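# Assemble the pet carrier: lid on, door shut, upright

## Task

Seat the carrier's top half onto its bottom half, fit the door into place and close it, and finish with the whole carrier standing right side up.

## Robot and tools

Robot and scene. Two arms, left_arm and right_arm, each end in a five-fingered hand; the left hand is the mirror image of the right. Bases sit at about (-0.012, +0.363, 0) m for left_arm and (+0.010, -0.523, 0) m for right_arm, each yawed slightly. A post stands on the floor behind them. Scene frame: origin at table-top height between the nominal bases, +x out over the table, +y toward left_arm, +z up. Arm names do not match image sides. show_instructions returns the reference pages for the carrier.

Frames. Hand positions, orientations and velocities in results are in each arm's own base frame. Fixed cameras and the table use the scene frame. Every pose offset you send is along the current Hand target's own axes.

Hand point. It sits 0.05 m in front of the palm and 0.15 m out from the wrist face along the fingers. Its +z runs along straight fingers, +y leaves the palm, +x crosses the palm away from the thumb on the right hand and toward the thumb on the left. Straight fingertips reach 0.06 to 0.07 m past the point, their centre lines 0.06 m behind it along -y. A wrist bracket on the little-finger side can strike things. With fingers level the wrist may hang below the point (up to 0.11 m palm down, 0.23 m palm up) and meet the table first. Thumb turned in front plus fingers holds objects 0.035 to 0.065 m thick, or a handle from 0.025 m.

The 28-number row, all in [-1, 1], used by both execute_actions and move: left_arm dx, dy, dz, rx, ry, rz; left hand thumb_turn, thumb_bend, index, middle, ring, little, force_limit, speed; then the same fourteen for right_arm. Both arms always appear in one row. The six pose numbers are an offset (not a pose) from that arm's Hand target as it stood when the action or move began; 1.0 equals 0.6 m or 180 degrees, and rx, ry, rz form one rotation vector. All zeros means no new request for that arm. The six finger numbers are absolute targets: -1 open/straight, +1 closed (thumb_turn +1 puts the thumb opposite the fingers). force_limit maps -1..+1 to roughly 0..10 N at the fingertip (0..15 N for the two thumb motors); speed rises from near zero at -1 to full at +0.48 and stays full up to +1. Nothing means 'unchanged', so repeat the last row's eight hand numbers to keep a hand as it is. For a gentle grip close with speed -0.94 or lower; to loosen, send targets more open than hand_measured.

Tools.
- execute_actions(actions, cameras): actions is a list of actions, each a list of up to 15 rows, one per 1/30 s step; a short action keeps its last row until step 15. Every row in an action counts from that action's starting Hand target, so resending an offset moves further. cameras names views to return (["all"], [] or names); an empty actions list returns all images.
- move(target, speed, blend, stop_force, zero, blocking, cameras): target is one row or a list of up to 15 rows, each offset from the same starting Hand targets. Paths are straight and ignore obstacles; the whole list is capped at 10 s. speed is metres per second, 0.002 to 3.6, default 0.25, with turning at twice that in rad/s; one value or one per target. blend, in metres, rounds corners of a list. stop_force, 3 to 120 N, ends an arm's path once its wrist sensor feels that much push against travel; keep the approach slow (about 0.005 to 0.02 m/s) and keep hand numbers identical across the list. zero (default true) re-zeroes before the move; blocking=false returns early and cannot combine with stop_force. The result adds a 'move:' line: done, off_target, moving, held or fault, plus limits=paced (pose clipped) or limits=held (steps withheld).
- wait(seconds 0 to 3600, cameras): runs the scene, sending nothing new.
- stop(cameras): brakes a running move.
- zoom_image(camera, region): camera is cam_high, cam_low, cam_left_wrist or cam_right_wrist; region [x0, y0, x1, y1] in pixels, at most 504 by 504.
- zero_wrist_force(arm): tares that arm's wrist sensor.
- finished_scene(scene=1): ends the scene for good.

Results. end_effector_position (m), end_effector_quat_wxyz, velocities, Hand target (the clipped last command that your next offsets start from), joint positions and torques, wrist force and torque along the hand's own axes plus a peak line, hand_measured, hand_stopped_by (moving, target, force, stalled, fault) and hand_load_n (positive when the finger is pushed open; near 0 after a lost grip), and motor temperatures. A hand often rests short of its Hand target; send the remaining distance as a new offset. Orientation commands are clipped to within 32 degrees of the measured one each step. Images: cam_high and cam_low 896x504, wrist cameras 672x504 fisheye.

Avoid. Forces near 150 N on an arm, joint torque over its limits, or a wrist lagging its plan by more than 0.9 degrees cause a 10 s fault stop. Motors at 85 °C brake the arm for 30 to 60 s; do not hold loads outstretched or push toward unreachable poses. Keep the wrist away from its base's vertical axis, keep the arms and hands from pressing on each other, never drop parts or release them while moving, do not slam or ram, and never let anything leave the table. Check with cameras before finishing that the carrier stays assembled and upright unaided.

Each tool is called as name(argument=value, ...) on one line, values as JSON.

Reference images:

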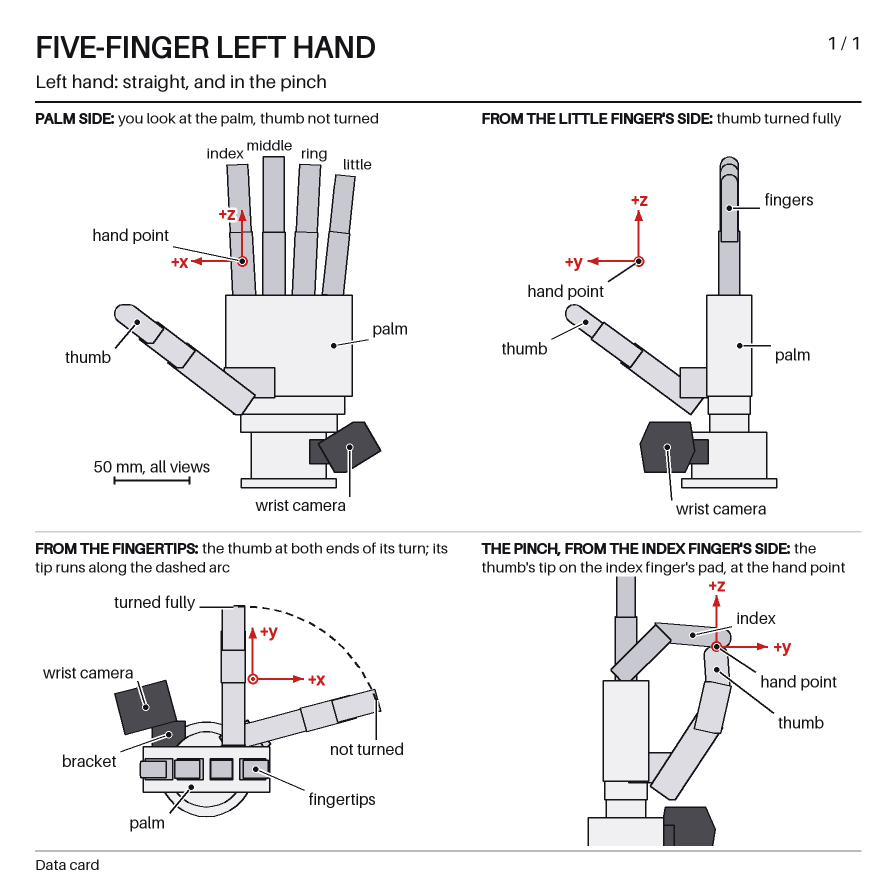

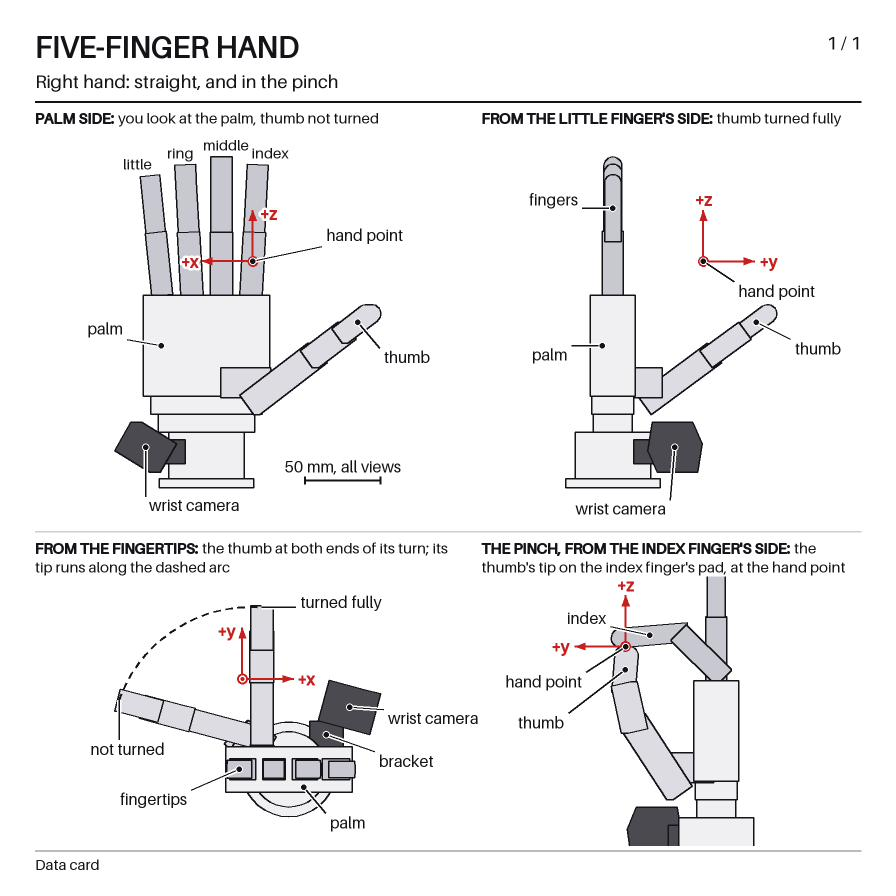

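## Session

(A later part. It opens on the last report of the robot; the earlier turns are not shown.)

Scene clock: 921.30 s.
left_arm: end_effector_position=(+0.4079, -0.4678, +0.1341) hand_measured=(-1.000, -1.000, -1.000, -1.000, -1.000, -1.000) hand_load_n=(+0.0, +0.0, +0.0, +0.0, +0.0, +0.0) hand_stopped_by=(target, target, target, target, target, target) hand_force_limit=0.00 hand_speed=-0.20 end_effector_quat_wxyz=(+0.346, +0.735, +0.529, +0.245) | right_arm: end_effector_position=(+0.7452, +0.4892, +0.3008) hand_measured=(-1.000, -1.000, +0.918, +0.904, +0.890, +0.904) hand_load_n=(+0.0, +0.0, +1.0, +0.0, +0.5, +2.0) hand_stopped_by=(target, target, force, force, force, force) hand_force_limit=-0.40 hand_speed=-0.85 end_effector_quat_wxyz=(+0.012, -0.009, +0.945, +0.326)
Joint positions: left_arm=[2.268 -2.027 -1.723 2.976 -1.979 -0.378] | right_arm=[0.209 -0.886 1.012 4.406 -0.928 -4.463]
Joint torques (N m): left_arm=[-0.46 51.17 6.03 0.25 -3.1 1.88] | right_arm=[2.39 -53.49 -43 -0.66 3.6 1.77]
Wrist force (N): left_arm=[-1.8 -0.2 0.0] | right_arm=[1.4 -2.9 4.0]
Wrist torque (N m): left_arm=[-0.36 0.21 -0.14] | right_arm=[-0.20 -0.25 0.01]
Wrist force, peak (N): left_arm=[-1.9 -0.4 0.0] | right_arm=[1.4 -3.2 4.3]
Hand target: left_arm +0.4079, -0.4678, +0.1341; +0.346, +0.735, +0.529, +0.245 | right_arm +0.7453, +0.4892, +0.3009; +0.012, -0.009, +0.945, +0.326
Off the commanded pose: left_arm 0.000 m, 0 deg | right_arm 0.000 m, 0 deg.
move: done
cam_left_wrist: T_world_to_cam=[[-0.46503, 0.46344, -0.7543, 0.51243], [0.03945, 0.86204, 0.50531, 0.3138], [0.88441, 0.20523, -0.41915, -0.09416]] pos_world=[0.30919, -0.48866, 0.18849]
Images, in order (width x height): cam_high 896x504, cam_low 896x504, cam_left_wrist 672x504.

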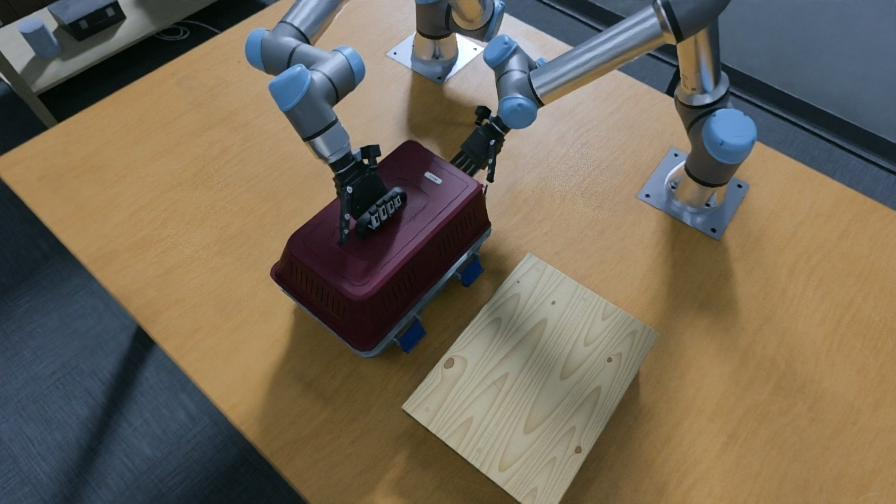

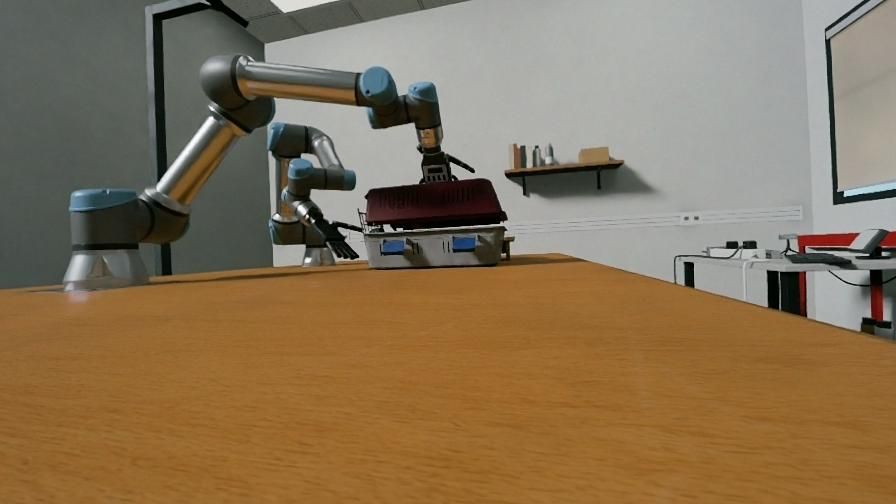

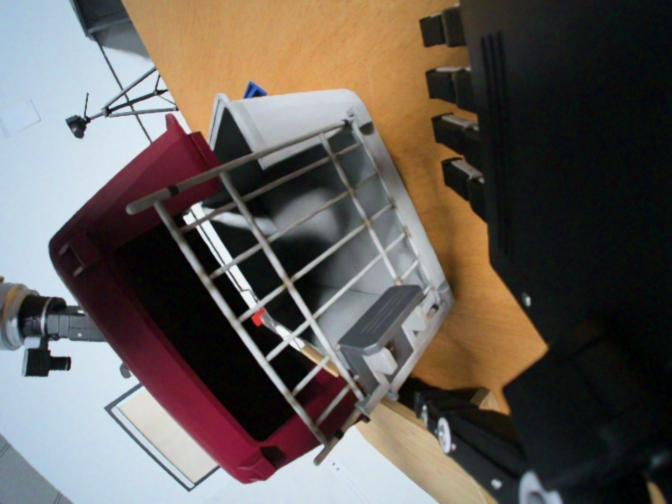

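move(target=[0,0,0,0,0,0,-1,-1,-1,-1,-1,-1,0,-0.2, 0.00667,-0.0195,0.02495,-0.0015,0,0,-1,-1,1,1,1,1,-0.4,-0.85], speed=0.03, cameras=["cam_low","cam_high","cam_left_wrist"])

zoom_image(camera="cam_low", region=[355, 200, 395, 240])

zoom_image(camera="cam_low", region=[480, 200, 520, 240])

zoom_image(camera="cam_high", region=[260, 250, 380, 370])

zoom_image(camera="cam_high", region=[420, 180, 510, 270])

zoom_image(camera="cam_left_wrist", region=[40, 70, 440, 470])

Scene clock: 955.10 s.
left_arm: end_effector_position=(+0.4079, -0.4678, +0.1341) hand_measured=(-1.000, -1.000, -1.000, -1.000, -1.000, -1.000) hand_load_n=(+0.0, +0.0, +0.0, +0.0, +0.0, +0.0) hand_stopped_by=(target, target, target, target, target, target) hand_force_limit=0.00 hand_speed=-0.20 end_effector_quat_wxyz=(+0.346, +0.735, +0.529, +0.245) | right_arm: end_effector_position=(+0.7418, +0.4892, +0.2816) hand_measured=(-1.000, -1.000, +0.918, +0.904, +0.890, +0.904) hand_load_n=(+0.0, +0.0, +1.0, +0.0, +0.5, +2.0) hand_stopped_by=(target, target, force, force, force, force) hand_force_limit=-0.40 hand_speed=-0.85 end_effector_quat_wxyz=(+0.011, -0.009, +0.945, +0.328) end_effector_velocity=(+0.000, +0.002, +0.002) end_effector_angular_velocity=(+0.000, -0.001, +0.002)
Joint positions: left_arm=[2.268 -2.027 -1.723 2.976 -1.979 -0.378] | right_arm=[0.209 -0.886 1.066 4.351 -0.923 -4.462]
Joint velocities: left_arm=[within noise] | right_arm=[0.002 0 -0.005 0.004 0 0]
Joint torques (N m): left_arm=[2.14 49.39 4.92 0.27 -2.9 2.15] | right_arm=[-4.33 -75.28 -41.3 -0.3 3.42 1.66]
Wrist force (N): left_arm=[-1.9 -0.2 -0.3] | right_arm=[0.9 -3.0 3.6]
Wrist torque (N m): left_arm=[-0.34 0.22 -0.15] | right_arm=[-0.20 -0.17 -0.03]
Wrist force, peak (N): left_arm=[-1.9 -0.3 0.0] | right_arm=[1.5 -3.3 4.3]
Hand target: left_arm +0.4079, -0.4678, +0.1341; +0.346, +0.735, +0.529, +0.245 | right_arm +0.7419, +0.4892, +0.2818; +0.012, -0.009, +0.945, +0.328
Off the commanded pose: left_arm 0.000 m, 0 deg | right_arm 0.000 m, 0 deg.
move: done
cam_left_wrist: T_world_to_cam=[[-0.46503, 0.46344, -0.7543, 0.51243], [0.03945, 0.86204, 0.50531, 0.3138], [0.88441, 0.20523, -0.41915, -0.09416]] pos_world=[0.30919, -0.48866, 0.18849]
Images, in order (width x height): cam_high 896x504, cam_low 896x504, cam_left_wrist 672x504.

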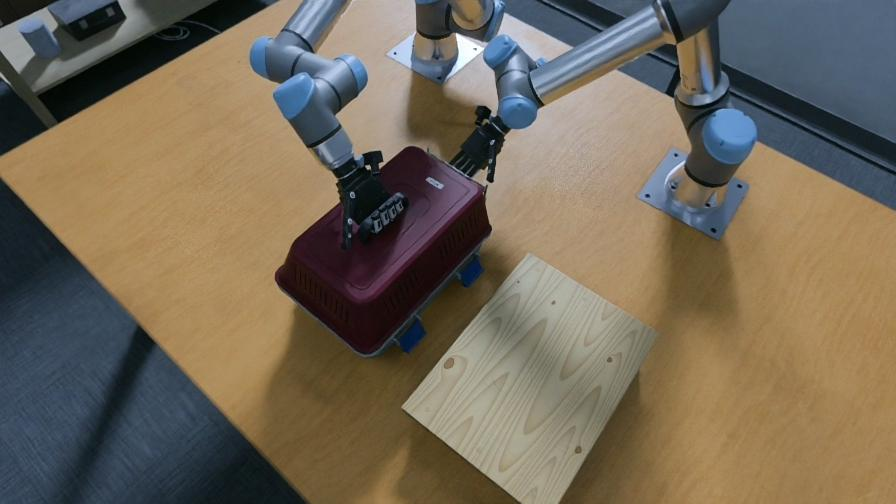

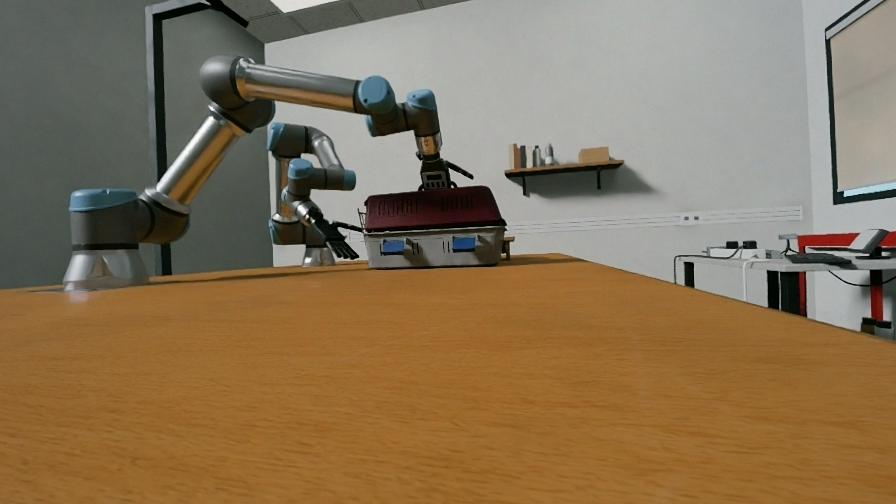

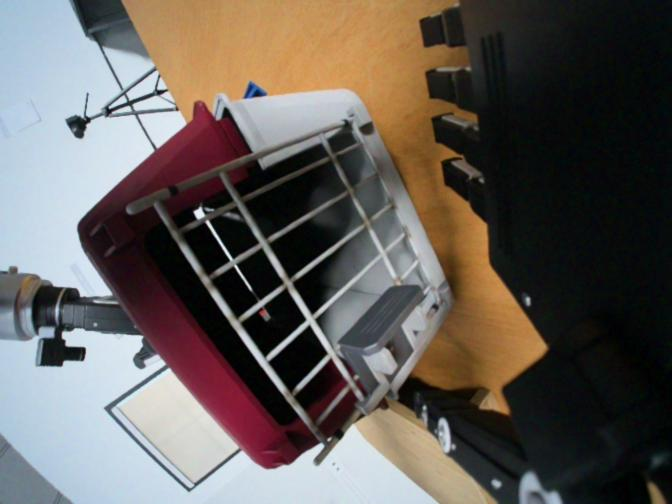

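Scaled by 12.600 from the camera's image (finer frame: 1280x720).

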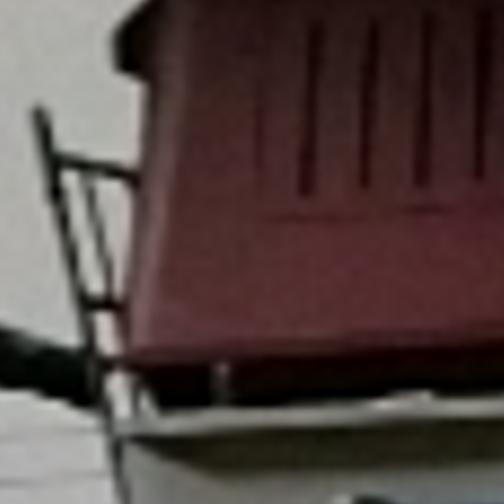

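Scaled by 12.600 from the camera's image (finer frame: 1280x720).

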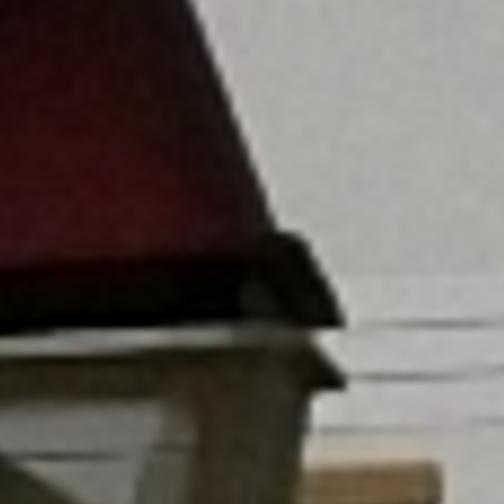

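Scaled by 4.200 from the camera's image (finer frame: 1280x720).

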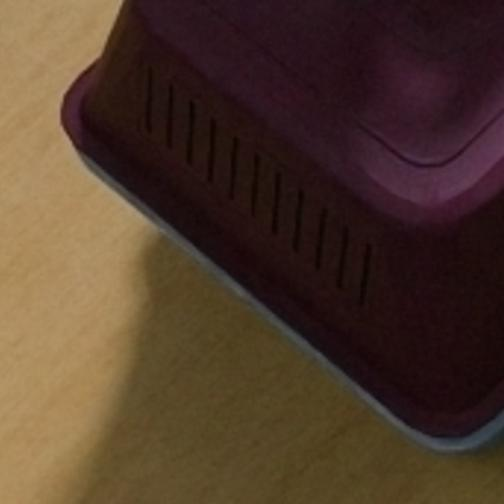

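Scaled by 5.600 from the camera's image (finer frame: 1280x720).

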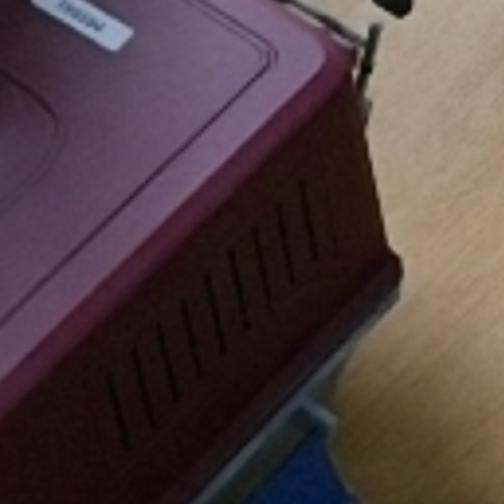

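Scaled by 1.260 from the camera's image (finer frame: 960x720).

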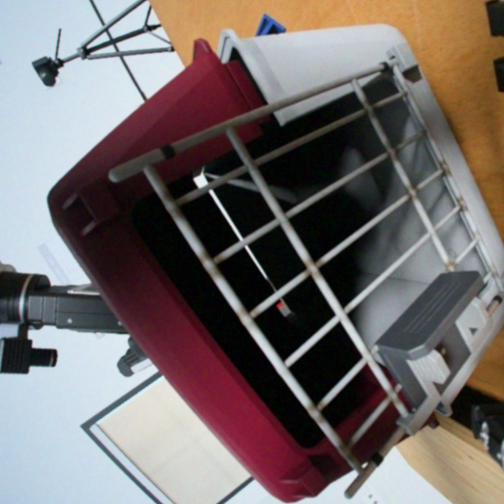

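move(target=[[-0.0345,-0.0828,-0.0987,0,0,0,-1,-1,-1,-1,-1,-1,0,-0.2, 0,0.01355,-0.01733,0,0,0,-1,-1,1,1,1,1,-0.4,-0.85],[0.0258,0.0188,-0.1947,-0.2216,0,0,-1,-1,-1,-1,-1,-1,0,-0.2, 0,0.01355,-0.01733,0,0,0,-1,-1,1,1,1,1,-0.4,-0.85]], speed=0.1, blend=0.02, cameras=["cam_low","cam_left_wrist"])

Scene clock: 975.00 s.
left_arm: end_effector_position=(+0.3350, -0.4263, +0.2175) hand_measured=(-1.000, -1.000, -1.000, -1.000, -1.000, -1.000) hand_load_n=(+0.0, +0.0, +0.0, +0.0, +0.0, +0.0) hand_stopped_by=(target, target, target, target, target, target) hand_force_limit=0.00 hand_speed=-0.20 end_effector_quat_wxyz=(+0.576, +0.573, +0.414, +0.411) | right_arm: end_effector_position=(+0.7415, +0.4891, +0.2950) hand_measured=(-1.000, -1.000, +0.918, +0.904, +0.890, +0.904) hand_load_n=(+0.0, +0.0, +1.0, +0.5, +0.5, +1.5) hand_stopped_by=(target, target, force, force, force, force) hand_force_limit=-0.40 hand_speed=-0.85 end_effector_quat_wxyz=(+0.012, -0.009, +0.945, +0.328)
Joint positions: left_arm=[2.153 -1.867 -2.193 4.06 -2.234 -0.006] | right_arm=[0.209 -0.893 1.043 4.381 -0.923 -4.462]
Joint torques (N m): left_arm=[-8.8 12.4 20.2 3.04 -2.89 -0.69] | right_arm=[4.96 -53.32 -8.07 -5.33 -1.11 -1.52]
Wrist force (N): left_arm=[-1.7 -0.1 1.5] | right_arm=[1.2 -2.8 3.8]
Wrist torque (N m): left_arm=[-0.67 0.22 -0.26] | right_arm=[-0.19 -0.22 0.00]
Wrist force, peak (N): left_arm=[1.1 1.9 2.4] | right_arm=[1.5 -3.1 4.3]
Hand target: left_arm +0.3350, -0.4263, +0.2176; +0.576, +0.573, +0.414, +0.411 | right_arm +0.7415, +0.4891, +0.2949; +0.012, -0.009, +0.945, +0.328
Off the commanded pose: left_arm 0.000 m, 0 deg | right_arm 0.000 m, 0 deg.
move: done
cam_left_wrist: T_world_to_cam=[[0.12144, 0.26418, -0.9568, 0.28479], [-0.21873, 0.94736, 0.23381, 0.42059], [0.9682, 0.18088, 0.17283, -0.17039]] pos_world=[0.22238, -0.44286, 0.2036]

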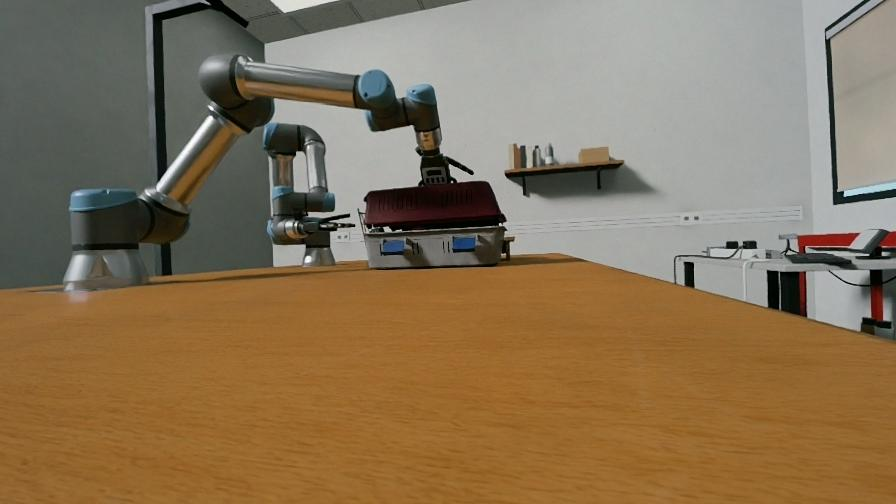

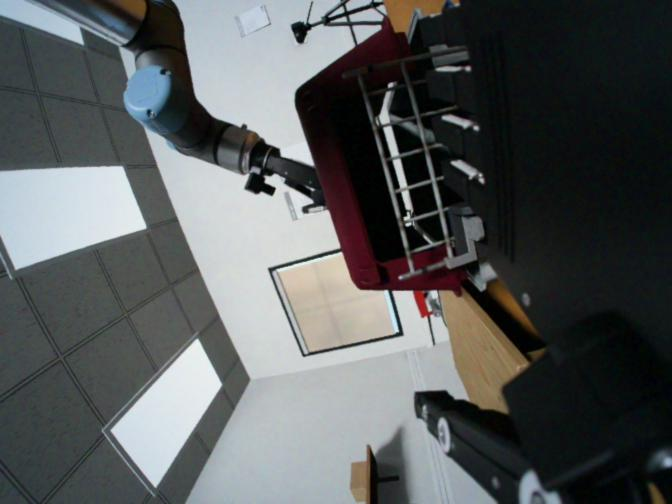

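move(target=[0.0390,0,0.1154,0,0,0,-1,-1,-1,-1,-1,-1,0,-0.2, 0,0,0,0,0,0,-1,-1,1,1,1,1,-0.4,-0.85], speed=0.04, stop_force=6, cameras=["cam_low","cam_left_wrist"])

zoom_image(camera="cam_low", region=[340, 180, 400, 250])

Scene clock: 981.40 s.
left_arm: end_effector_position=(+0.4081, -0.4263, +0.2174) hand_measured=(-1.000, -1.000, -1.000, -1.000, -1.000, -1.000) hand_load_n=(+0.0, +0.0, +0.0, +0.0, +0.0, +0.0) hand_stopped_by=(target, target, target, target, target, target) hand_force_limit=0.00 hand_speed=-0.20 end_effector_quat_wxyz=(+0.576, +0.573, +0.414, +0.411) | right_arm: end_effector_position=(+0.7415, +0.4891, +0.2949) hand_measured=(-1.000, -1.000, +0.918, +0.904, +0.890, +0.904) hand_load_n=(-0.5, +0.0, +1.0, +0.0, +0.5, +2.0) hand_stopped_by=(target, target, force, force, force, force) hand_force_limit=-0.40 hand_speed=-0.85 end_effector_quat_wxyz=(+0.012, -0.009, +0.945, +0.328)
Joint positions: left_arm=[2.308 -1.91 -2.127 4.037 -2.079 -0.006] | right_arm=[0.209 -0.893 1.043 4.381 -0.923 -4.462]
Joint torques (N m): left_arm=[-8.1 43.1 3.21 2.57 -2.91 0.97] | right_arm=[4.66 -27.5 -7.87 -5.29 -1.15 -1.58]
Wrist force (N): left_arm=[-2.4 -0.3 1.3] | right_arm=[1.3 -2.6 3.7]
Wrist torque (N m): left_arm=[-0.69 0.32 -0.28] | right_arm=[-0.16 -0.23 0.00]
Wrist force, peak (N): left_arm=[-2.5 -0.2 1.5] | right_arm=[1.2 -3.2 4.1]
Hand target: left_arm +0.4081, -0.4263, +0.2174; +0.576, +0.573, +0.414, +0.411 | right_arm +0.7415, +0.4891, +0.2949; +0.012, -0.009, +0.945, +0.328
Off the commanded pose: left_arm 0.000 m, 0 deg | right_arm 0.000 m, 0 deg.
move: done
cam_left_wrist: T_world_to_cam=[[0.12158, 0.26403, -0.95682, 0.27574], [-0.21875, 0.9474, 0.23363, 0.43675], [0.96818, 0.1809, 0.17294, -0.24115]] pos_world=[0.29548, -0.44296, 0.2035]

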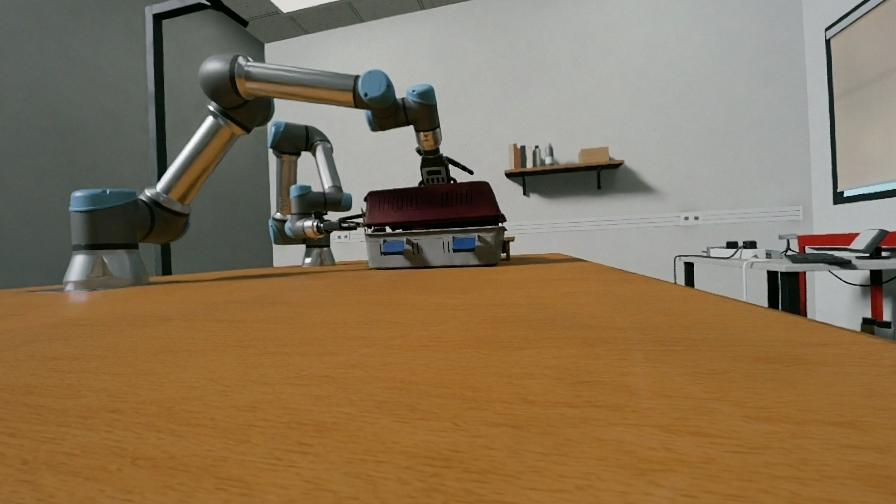

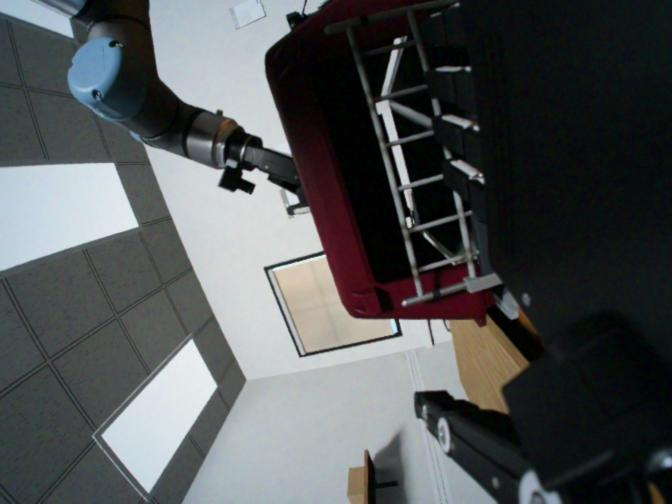

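Scaled by 7.200 from the camera's image (finer frame: 1280x720).

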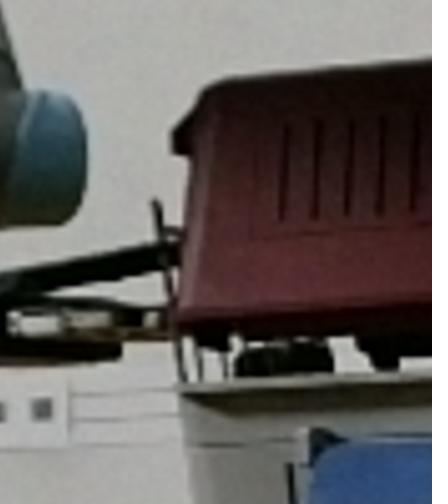

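move(target=[0.0051,0,0.0150,0,0,0,-1,-1,-1,-1,-1,-1,0,-0.2, 0,0,0,0,0,0,-1,-1,1,1,1,1,-0.4,-0.85], speed=0.015, stop_force=5, cameras=["cam_low","cam_left_wrist"])

zoom_image(camera="cam_low", region=[340, 180, 400, 250])

zoom_image(camera="cam_left_wrist", region=[240, 0, 540, 340])

Scene clock: 988.20 s.
left_arm: end_effector_position=(+0.4176, -0.4263, +0.2174) hand_measured=(-1.000, -1.000, -1.000, -1.000, -1.000, -1.000) hand_load_n=(+0.0, +0.0, +0.0, +0.0, +0.0, +0.0) hand_stopped_by=(target, target, target, target, target, target) hand_force_limit=0.00 hand_speed=-0.20 end_effector_quat_wxyz=(+0.576, +0.573, +0.414, +0.411) | right_arm: end_effector_position=(+0.7415, +0.4891, +0.2949) hand_measured=(-1.000, -1.000, +0.918, +0.904, +0.890, +0.904) hand_load_n=(+0.0, +0.0, +1.0, +0.5, +0.5, +2.0) hand_stopped_by=(target, target, force, force, force, force) hand_force_limit=-0.40 hand_speed=-0.85 end_effector_quat_wxyz=(+0.012, -0.009, +0.945, +0.328)
Joint positions: left_arm=[2.326 -1.917 -2.116 4.033 -2.061 -0.006] | right_arm=[0.209 -0.893 1.043 4.381 -0.923 -4.462]
Joint torques (N m): left_arm=[-6.9 43.37 3.98 2.33 -2.92 -0.14] | right_arm=[4.74 -27.37 -8.45 -5.29 -1.03 -1.55]
Wrist force (N): left_arm=[-2.3 -0.2 1.6] | right_arm=[1.0 -3.2 3.8]
Wrist torque (N m): left_arm=[-0.72 0.33 -0.28] | right_arm=[-0.25 -0.20 -0.03]
Wrist force, peak (N): left_arm=[-2.4 -0.4 1.6] | right_arm=[1.1 -3.0 4.2]
Hand target: left_arm +0.4176, -0.4263, +0.2174; +0.576, +0.573, +0.414, +0.411 | right_arm +0.7415, +0.4891, +0.2949; +0.012, -0.009, +0.945, +0.328
Off the commanded pose: left_arm 0.000 m, 0 deg | right_arm 0.000 m, 0 deg.
move: done
cam_left_wrist: T_world_to_cam=[[0.12156, 0.26412, -0.9568, 0.2746], [-0.21876, 0.94737, 0.23372, 0.43871], [0.96818, 0.1809, 0.17294, -0.25036]] pos_world=[0.30499, -0.44286, 0.2035]

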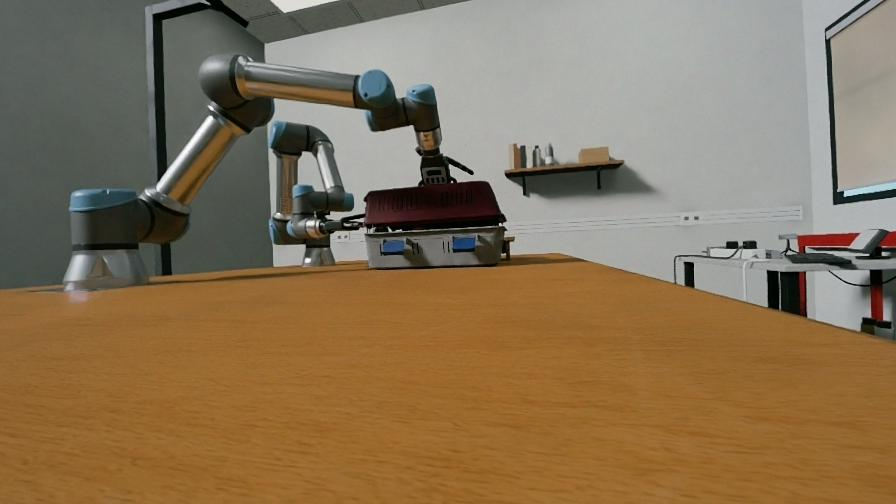

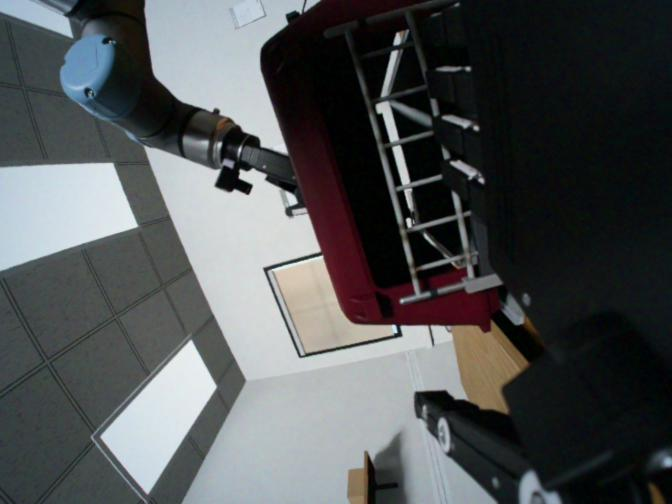

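Scaled by 7.200 from the camera's image (finer frame: 1280x720).

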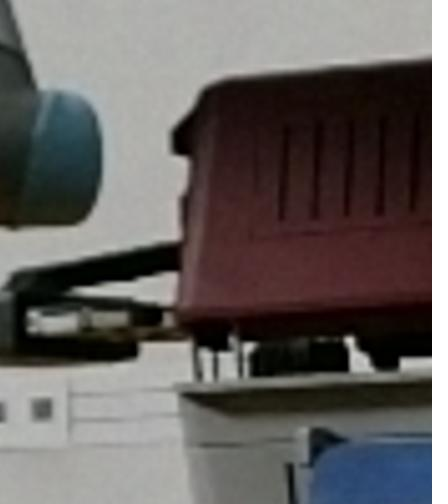

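Scaled by 1.482 from the camera's image (finer frame: 960x720).

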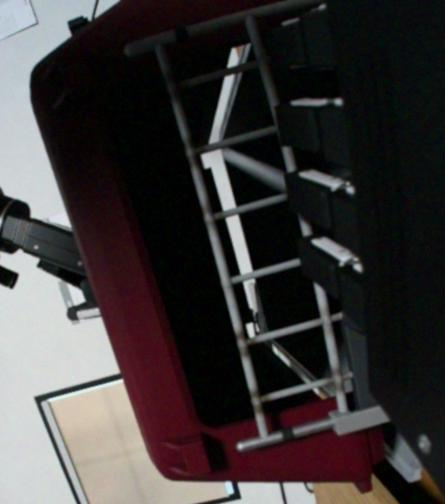

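zoom_image(camera="cam_left_wrist", region=[250, 10, 390, 110])

zoom_image(camera="cam_left_wrist", region=[330, 250, 470, 350])

Scaled by 3.600 from the camera's image (finer frame: 960x720).

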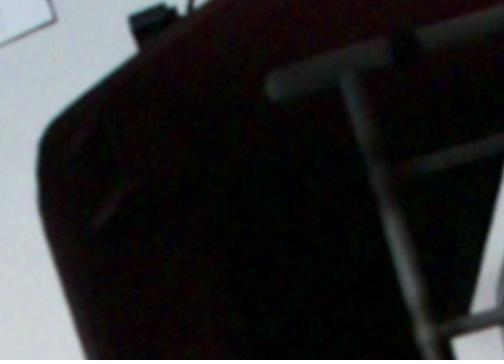

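Scaled by 3.600 from the camera's image (finer frame: 960x720).

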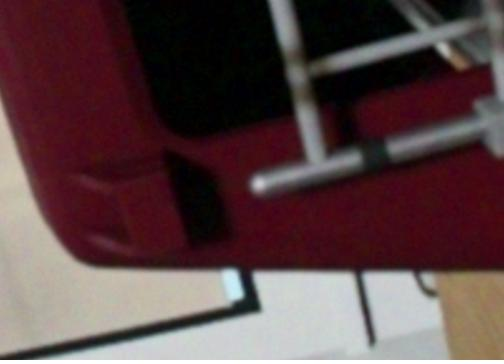

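zoom_image(camera="cam_left_wrist", region=[255, 30, 335, 90])

Scaled by 6.300 from the camera's image (finer frame: 960x720).

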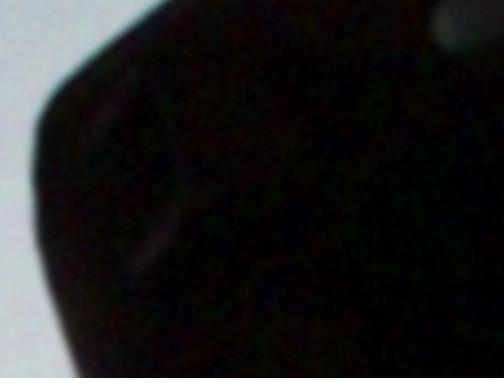

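move(target=[0,0,0,0,0,0,-1,-1,-1,-1,-1,-1,0,-0.2, 0,-0.01129,0.01445,0,0,0,-1,-1,1,1,1,1,-0.4,-0.85], speed=0.02, stop_force=5, cameras=["cam_low","cam_left_wrist"])

zoom_image(camera="cam_low", region=[350, 190, 390, 240])

zoom_image(camera="cam_left_wrist", region=[270, 10, 370, 90])

zoom_image(camera="cam_left_wrist", region=[350, 260, 450, 340])

Scene clock: 1020.63 s.
left_arm: end_effector_position=(+0.4176, -0.4263, +0.2174) hand_measured=(-1.000, -1.000, -1.000, -1.000, -1.000, -1.000) hand_load_n=(+0.0, +0.0, +0.0, +0.0, +0.0, +0.0) hand_stopped_by=(target, target, target, target, target, target) hand_force_limit=0.00 hand_speed=-0.20 end_effector_quat_wxyz=(+0.576, +0.573, +0.414, +0.411) | right_arm: end_effector_position=(+0.7418, +0.4892, +0.2838) hand_measured=(-1.000, -1.000, +0.918, +0.904, +0.890, +0.904) hand_load_n=(+0.0, +0.0, +1.0, +0.0, +0.5, +1.5) hand_stopped_by=(target, target, force, force, force, force) hand_force_limit=-0.40 hand_speed=-0.85 end_effector_quat_wxyz=(+0.011, -0.009, +0.945, +0.328)
Joint positions: left_arm=[2.326 -1.917 -2.116 4.033 -2.061 -0.006] | right_arm=[0.209 -0.888 1.062 4.356 -0.923 -4.462]
Joint torques (N m): left_arm=[-6.23 44.36 2.36 2.27 -2.87 -0.96] | right_arm=[3.22 -69.32 -42.14 -0.57 -0.65 1.72]
Wrist force (N): left_arm=[-2.2 -0.1 1.5] | right_arm=[1.3 -2.9 3.7]
Wrist torque (N m): left_arm=[-0.69 0.31 -0.28] | right_arm=[-0.21 -0.24 0.00]
Wrist force, peak (N): left_arm=[-2.3 0.1 1.8] | right_arm=[1.3 -3.2 4.5]
Hand target: left_arm +0.4176, -0.4263, +0.2174; +0.576, +0.573, +0.414, +0.411 | right_arm +0.7418, +0.4892, +0.2839; +0.012, -0.009, +0.945, +0.328
Off the commanded pose: left_arm 0.000 m, 0 deg | right_arm 0.000 m, 0 deg.
move: done
cam_left_wrist: T_world_to_cam=[[0.12158, 0.26403, -0.95682, 0.27456], [-0.21875, 0.9474, 0.23363, 0.43874], [0.96818, 0.1809, 0.17294, -0.25036]] pos_world=[0.30499, -0.44286, 0.2035]

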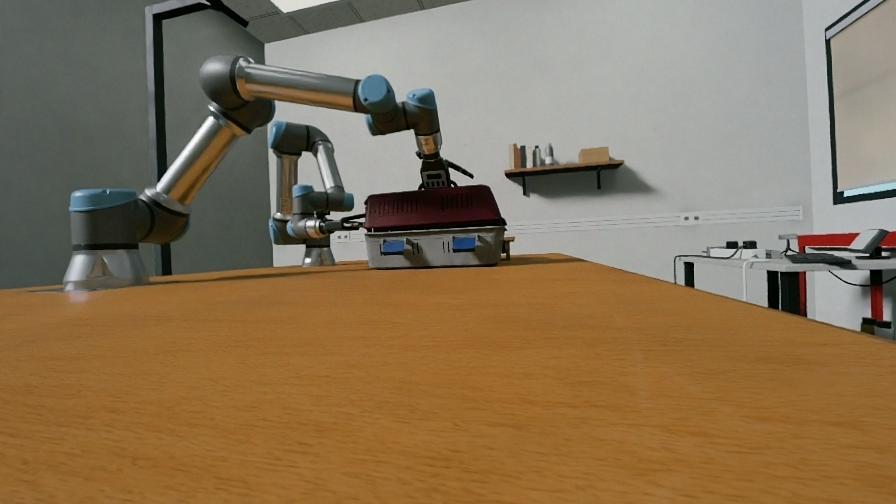

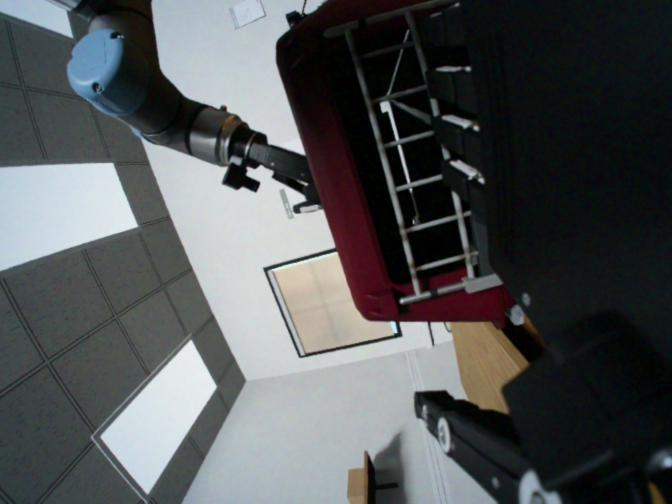

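Scaled by 10.080 from the camera's image (finer frame: 1280x720).

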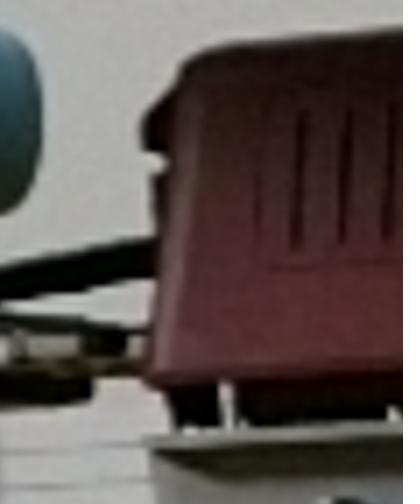

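Scaled by 5.040 from the camera's image (finer frame: 960x720).

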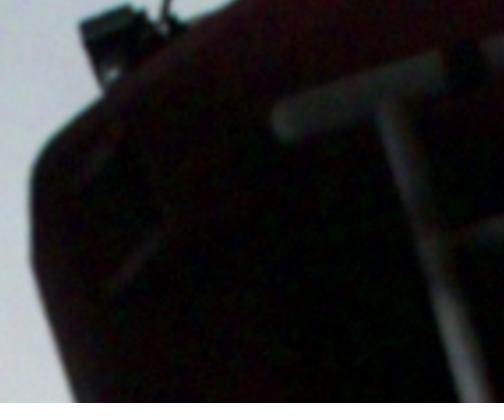

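Scaled by 5.040 from the camera's image (finer frame: 960x720).

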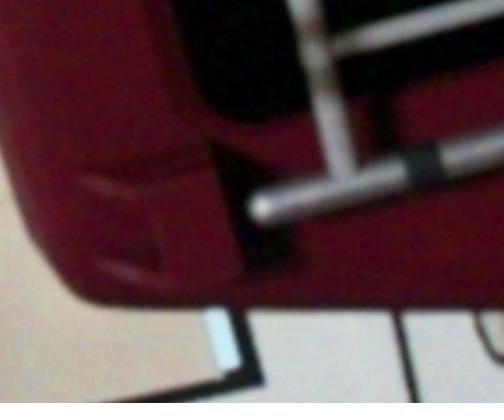

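move(target=[0,0,0,0,0,0,-1,-1,-1,-1,-1,-1,0,-0.2, 0,-0.01047,0.0134,0,0,0,-1,-1,1,1,1,1,-0.4,-0.85], speed=0.008, stop_force=3, cameras=["cam_low","cam_left_wrist"])

zoom_image(camera="cam_low", region=[350, 190, 390, 240])

zoom_image(camera="cam_left_wrist", region=[270, 10, 370, 90])

zoom_image(camera="cam_left_wrist", region=[350, 260, 450, 340])

Scene clock: 1031.20 s.
left_arm: end_effector_position=(+0.4176, -0.4263, +0.2174) hand_measured=(-1.000, -1.000, -1.000, -1.000, -1.000, -1.000) hand_load_n=(+0.0, +0.0, +0.0, +0.0, +0.0, +0.0) hand_stopped_by=(target, target, target, target, target, target) hand_force_limit=0.00 hand_speed=-0.20 end_effector_quat_wxyz=(+0.576, +0.573, +0.414, +0.411) | right_arm: end_effector_position=(+0.7421, +0.4892, +0.2753) hand_measured=(-1.000, -1.000, +0.918, +0.904, +0.890, +0.904) hand_load_n=(+0.0, +0.0, +1.0, +0.5, +0.0, +1.0) hand_stopped_by=(target, target, force, force, force, force) hand_force_limit=-0.40 hand_speed=-0.85 end_effector_quat_wxyz=(+0.011, -0.009, +0.945, +0.328)
Joint positions: left_arm=[2.326 -1.917 -2.116 4.033 -2.061 -0.006] | right_arm=[0.209 -0.883 1.076 4.338 -0.923 -4.462]
Joint torques (N m): left_arm=[-7 44.04 2.51 2.45 -2.84 -2.17] | right_arm=[-1.31 -71.35 -41.41 -0.8 1.02 0.55]
Wrist force (N): left_arm=[-2.3 -0.2 1.3] | right_arm=[1.4 -2.7 2.7]
Wrist torque (N m): left_arm=[-0.70 0.31 -0.28] | right_arm=[-0.13 -0.21 0.19]
Wrist force, peak (N): left_arm=[-2.5 0.0 1.5] | right_arm=[1.2 -3.2 4.1]
Hand target: left_arm +0.4176, -0.4263, +0.2174; +0.576, +0.573, +0.414, +0.411 | right_arm +0.7420, +0.4892, +0.2754; +0.012, -0.009, +0.945, +0.328 (not the last commanded pose)
Off the commanded pose: left_arm 0.000 m, 0 deg | right_arm 0.002 m, 0 deg.
move: contact (right_arm)
cam_left_wrist: T_world_to_cam=[[0.12158, 0.26403, -0.95682, 0.27456], [-0.21875, 0.9474, 0.23363, 0.43874], [0.96818, 0.1809, 0.17294, -0.25036]] pos_world=[0.30499, -0.44286, 0.2035]

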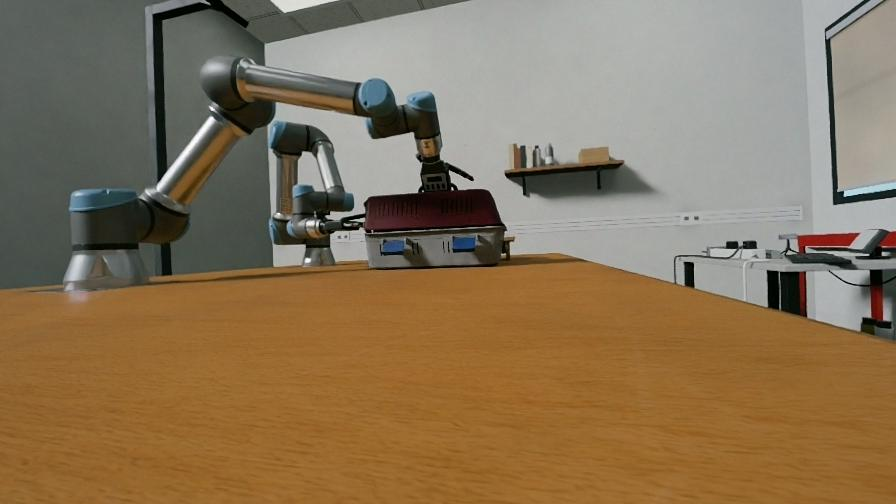

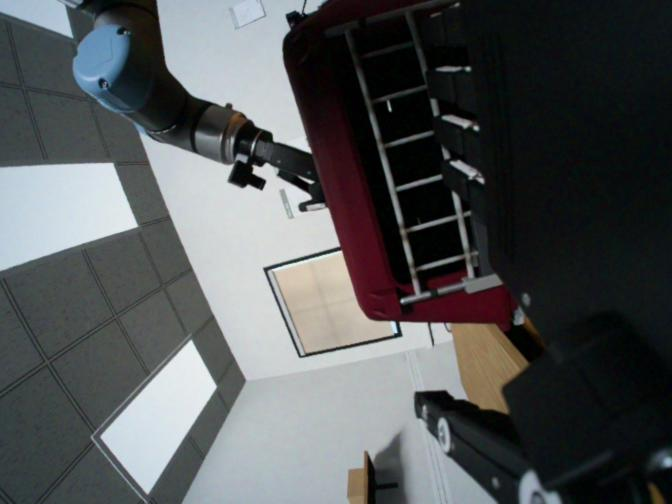

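Scaled by 10.080 from the camera's image (finer frame: 1280x720).

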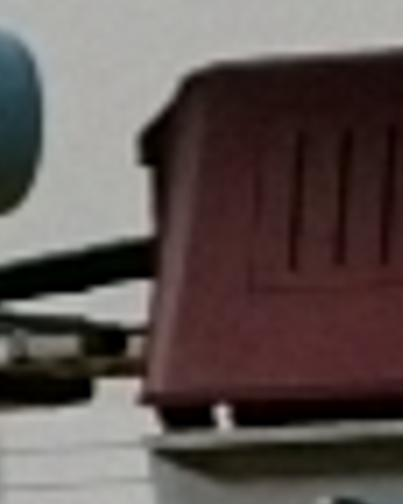

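Scaled by 5.040 from the camera's image (finer frame: 960x720).

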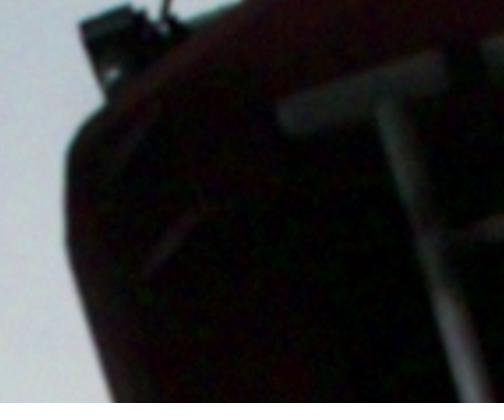

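Scaled by 5.040 from the camera's image (finer frame: 960x720).

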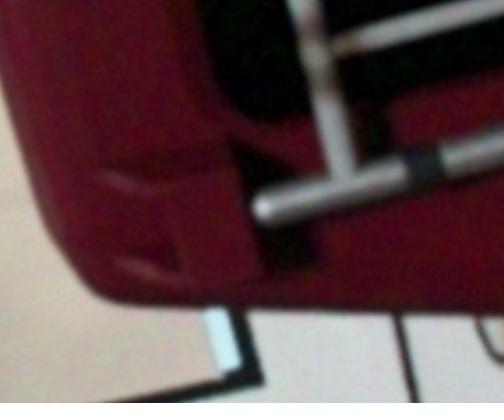

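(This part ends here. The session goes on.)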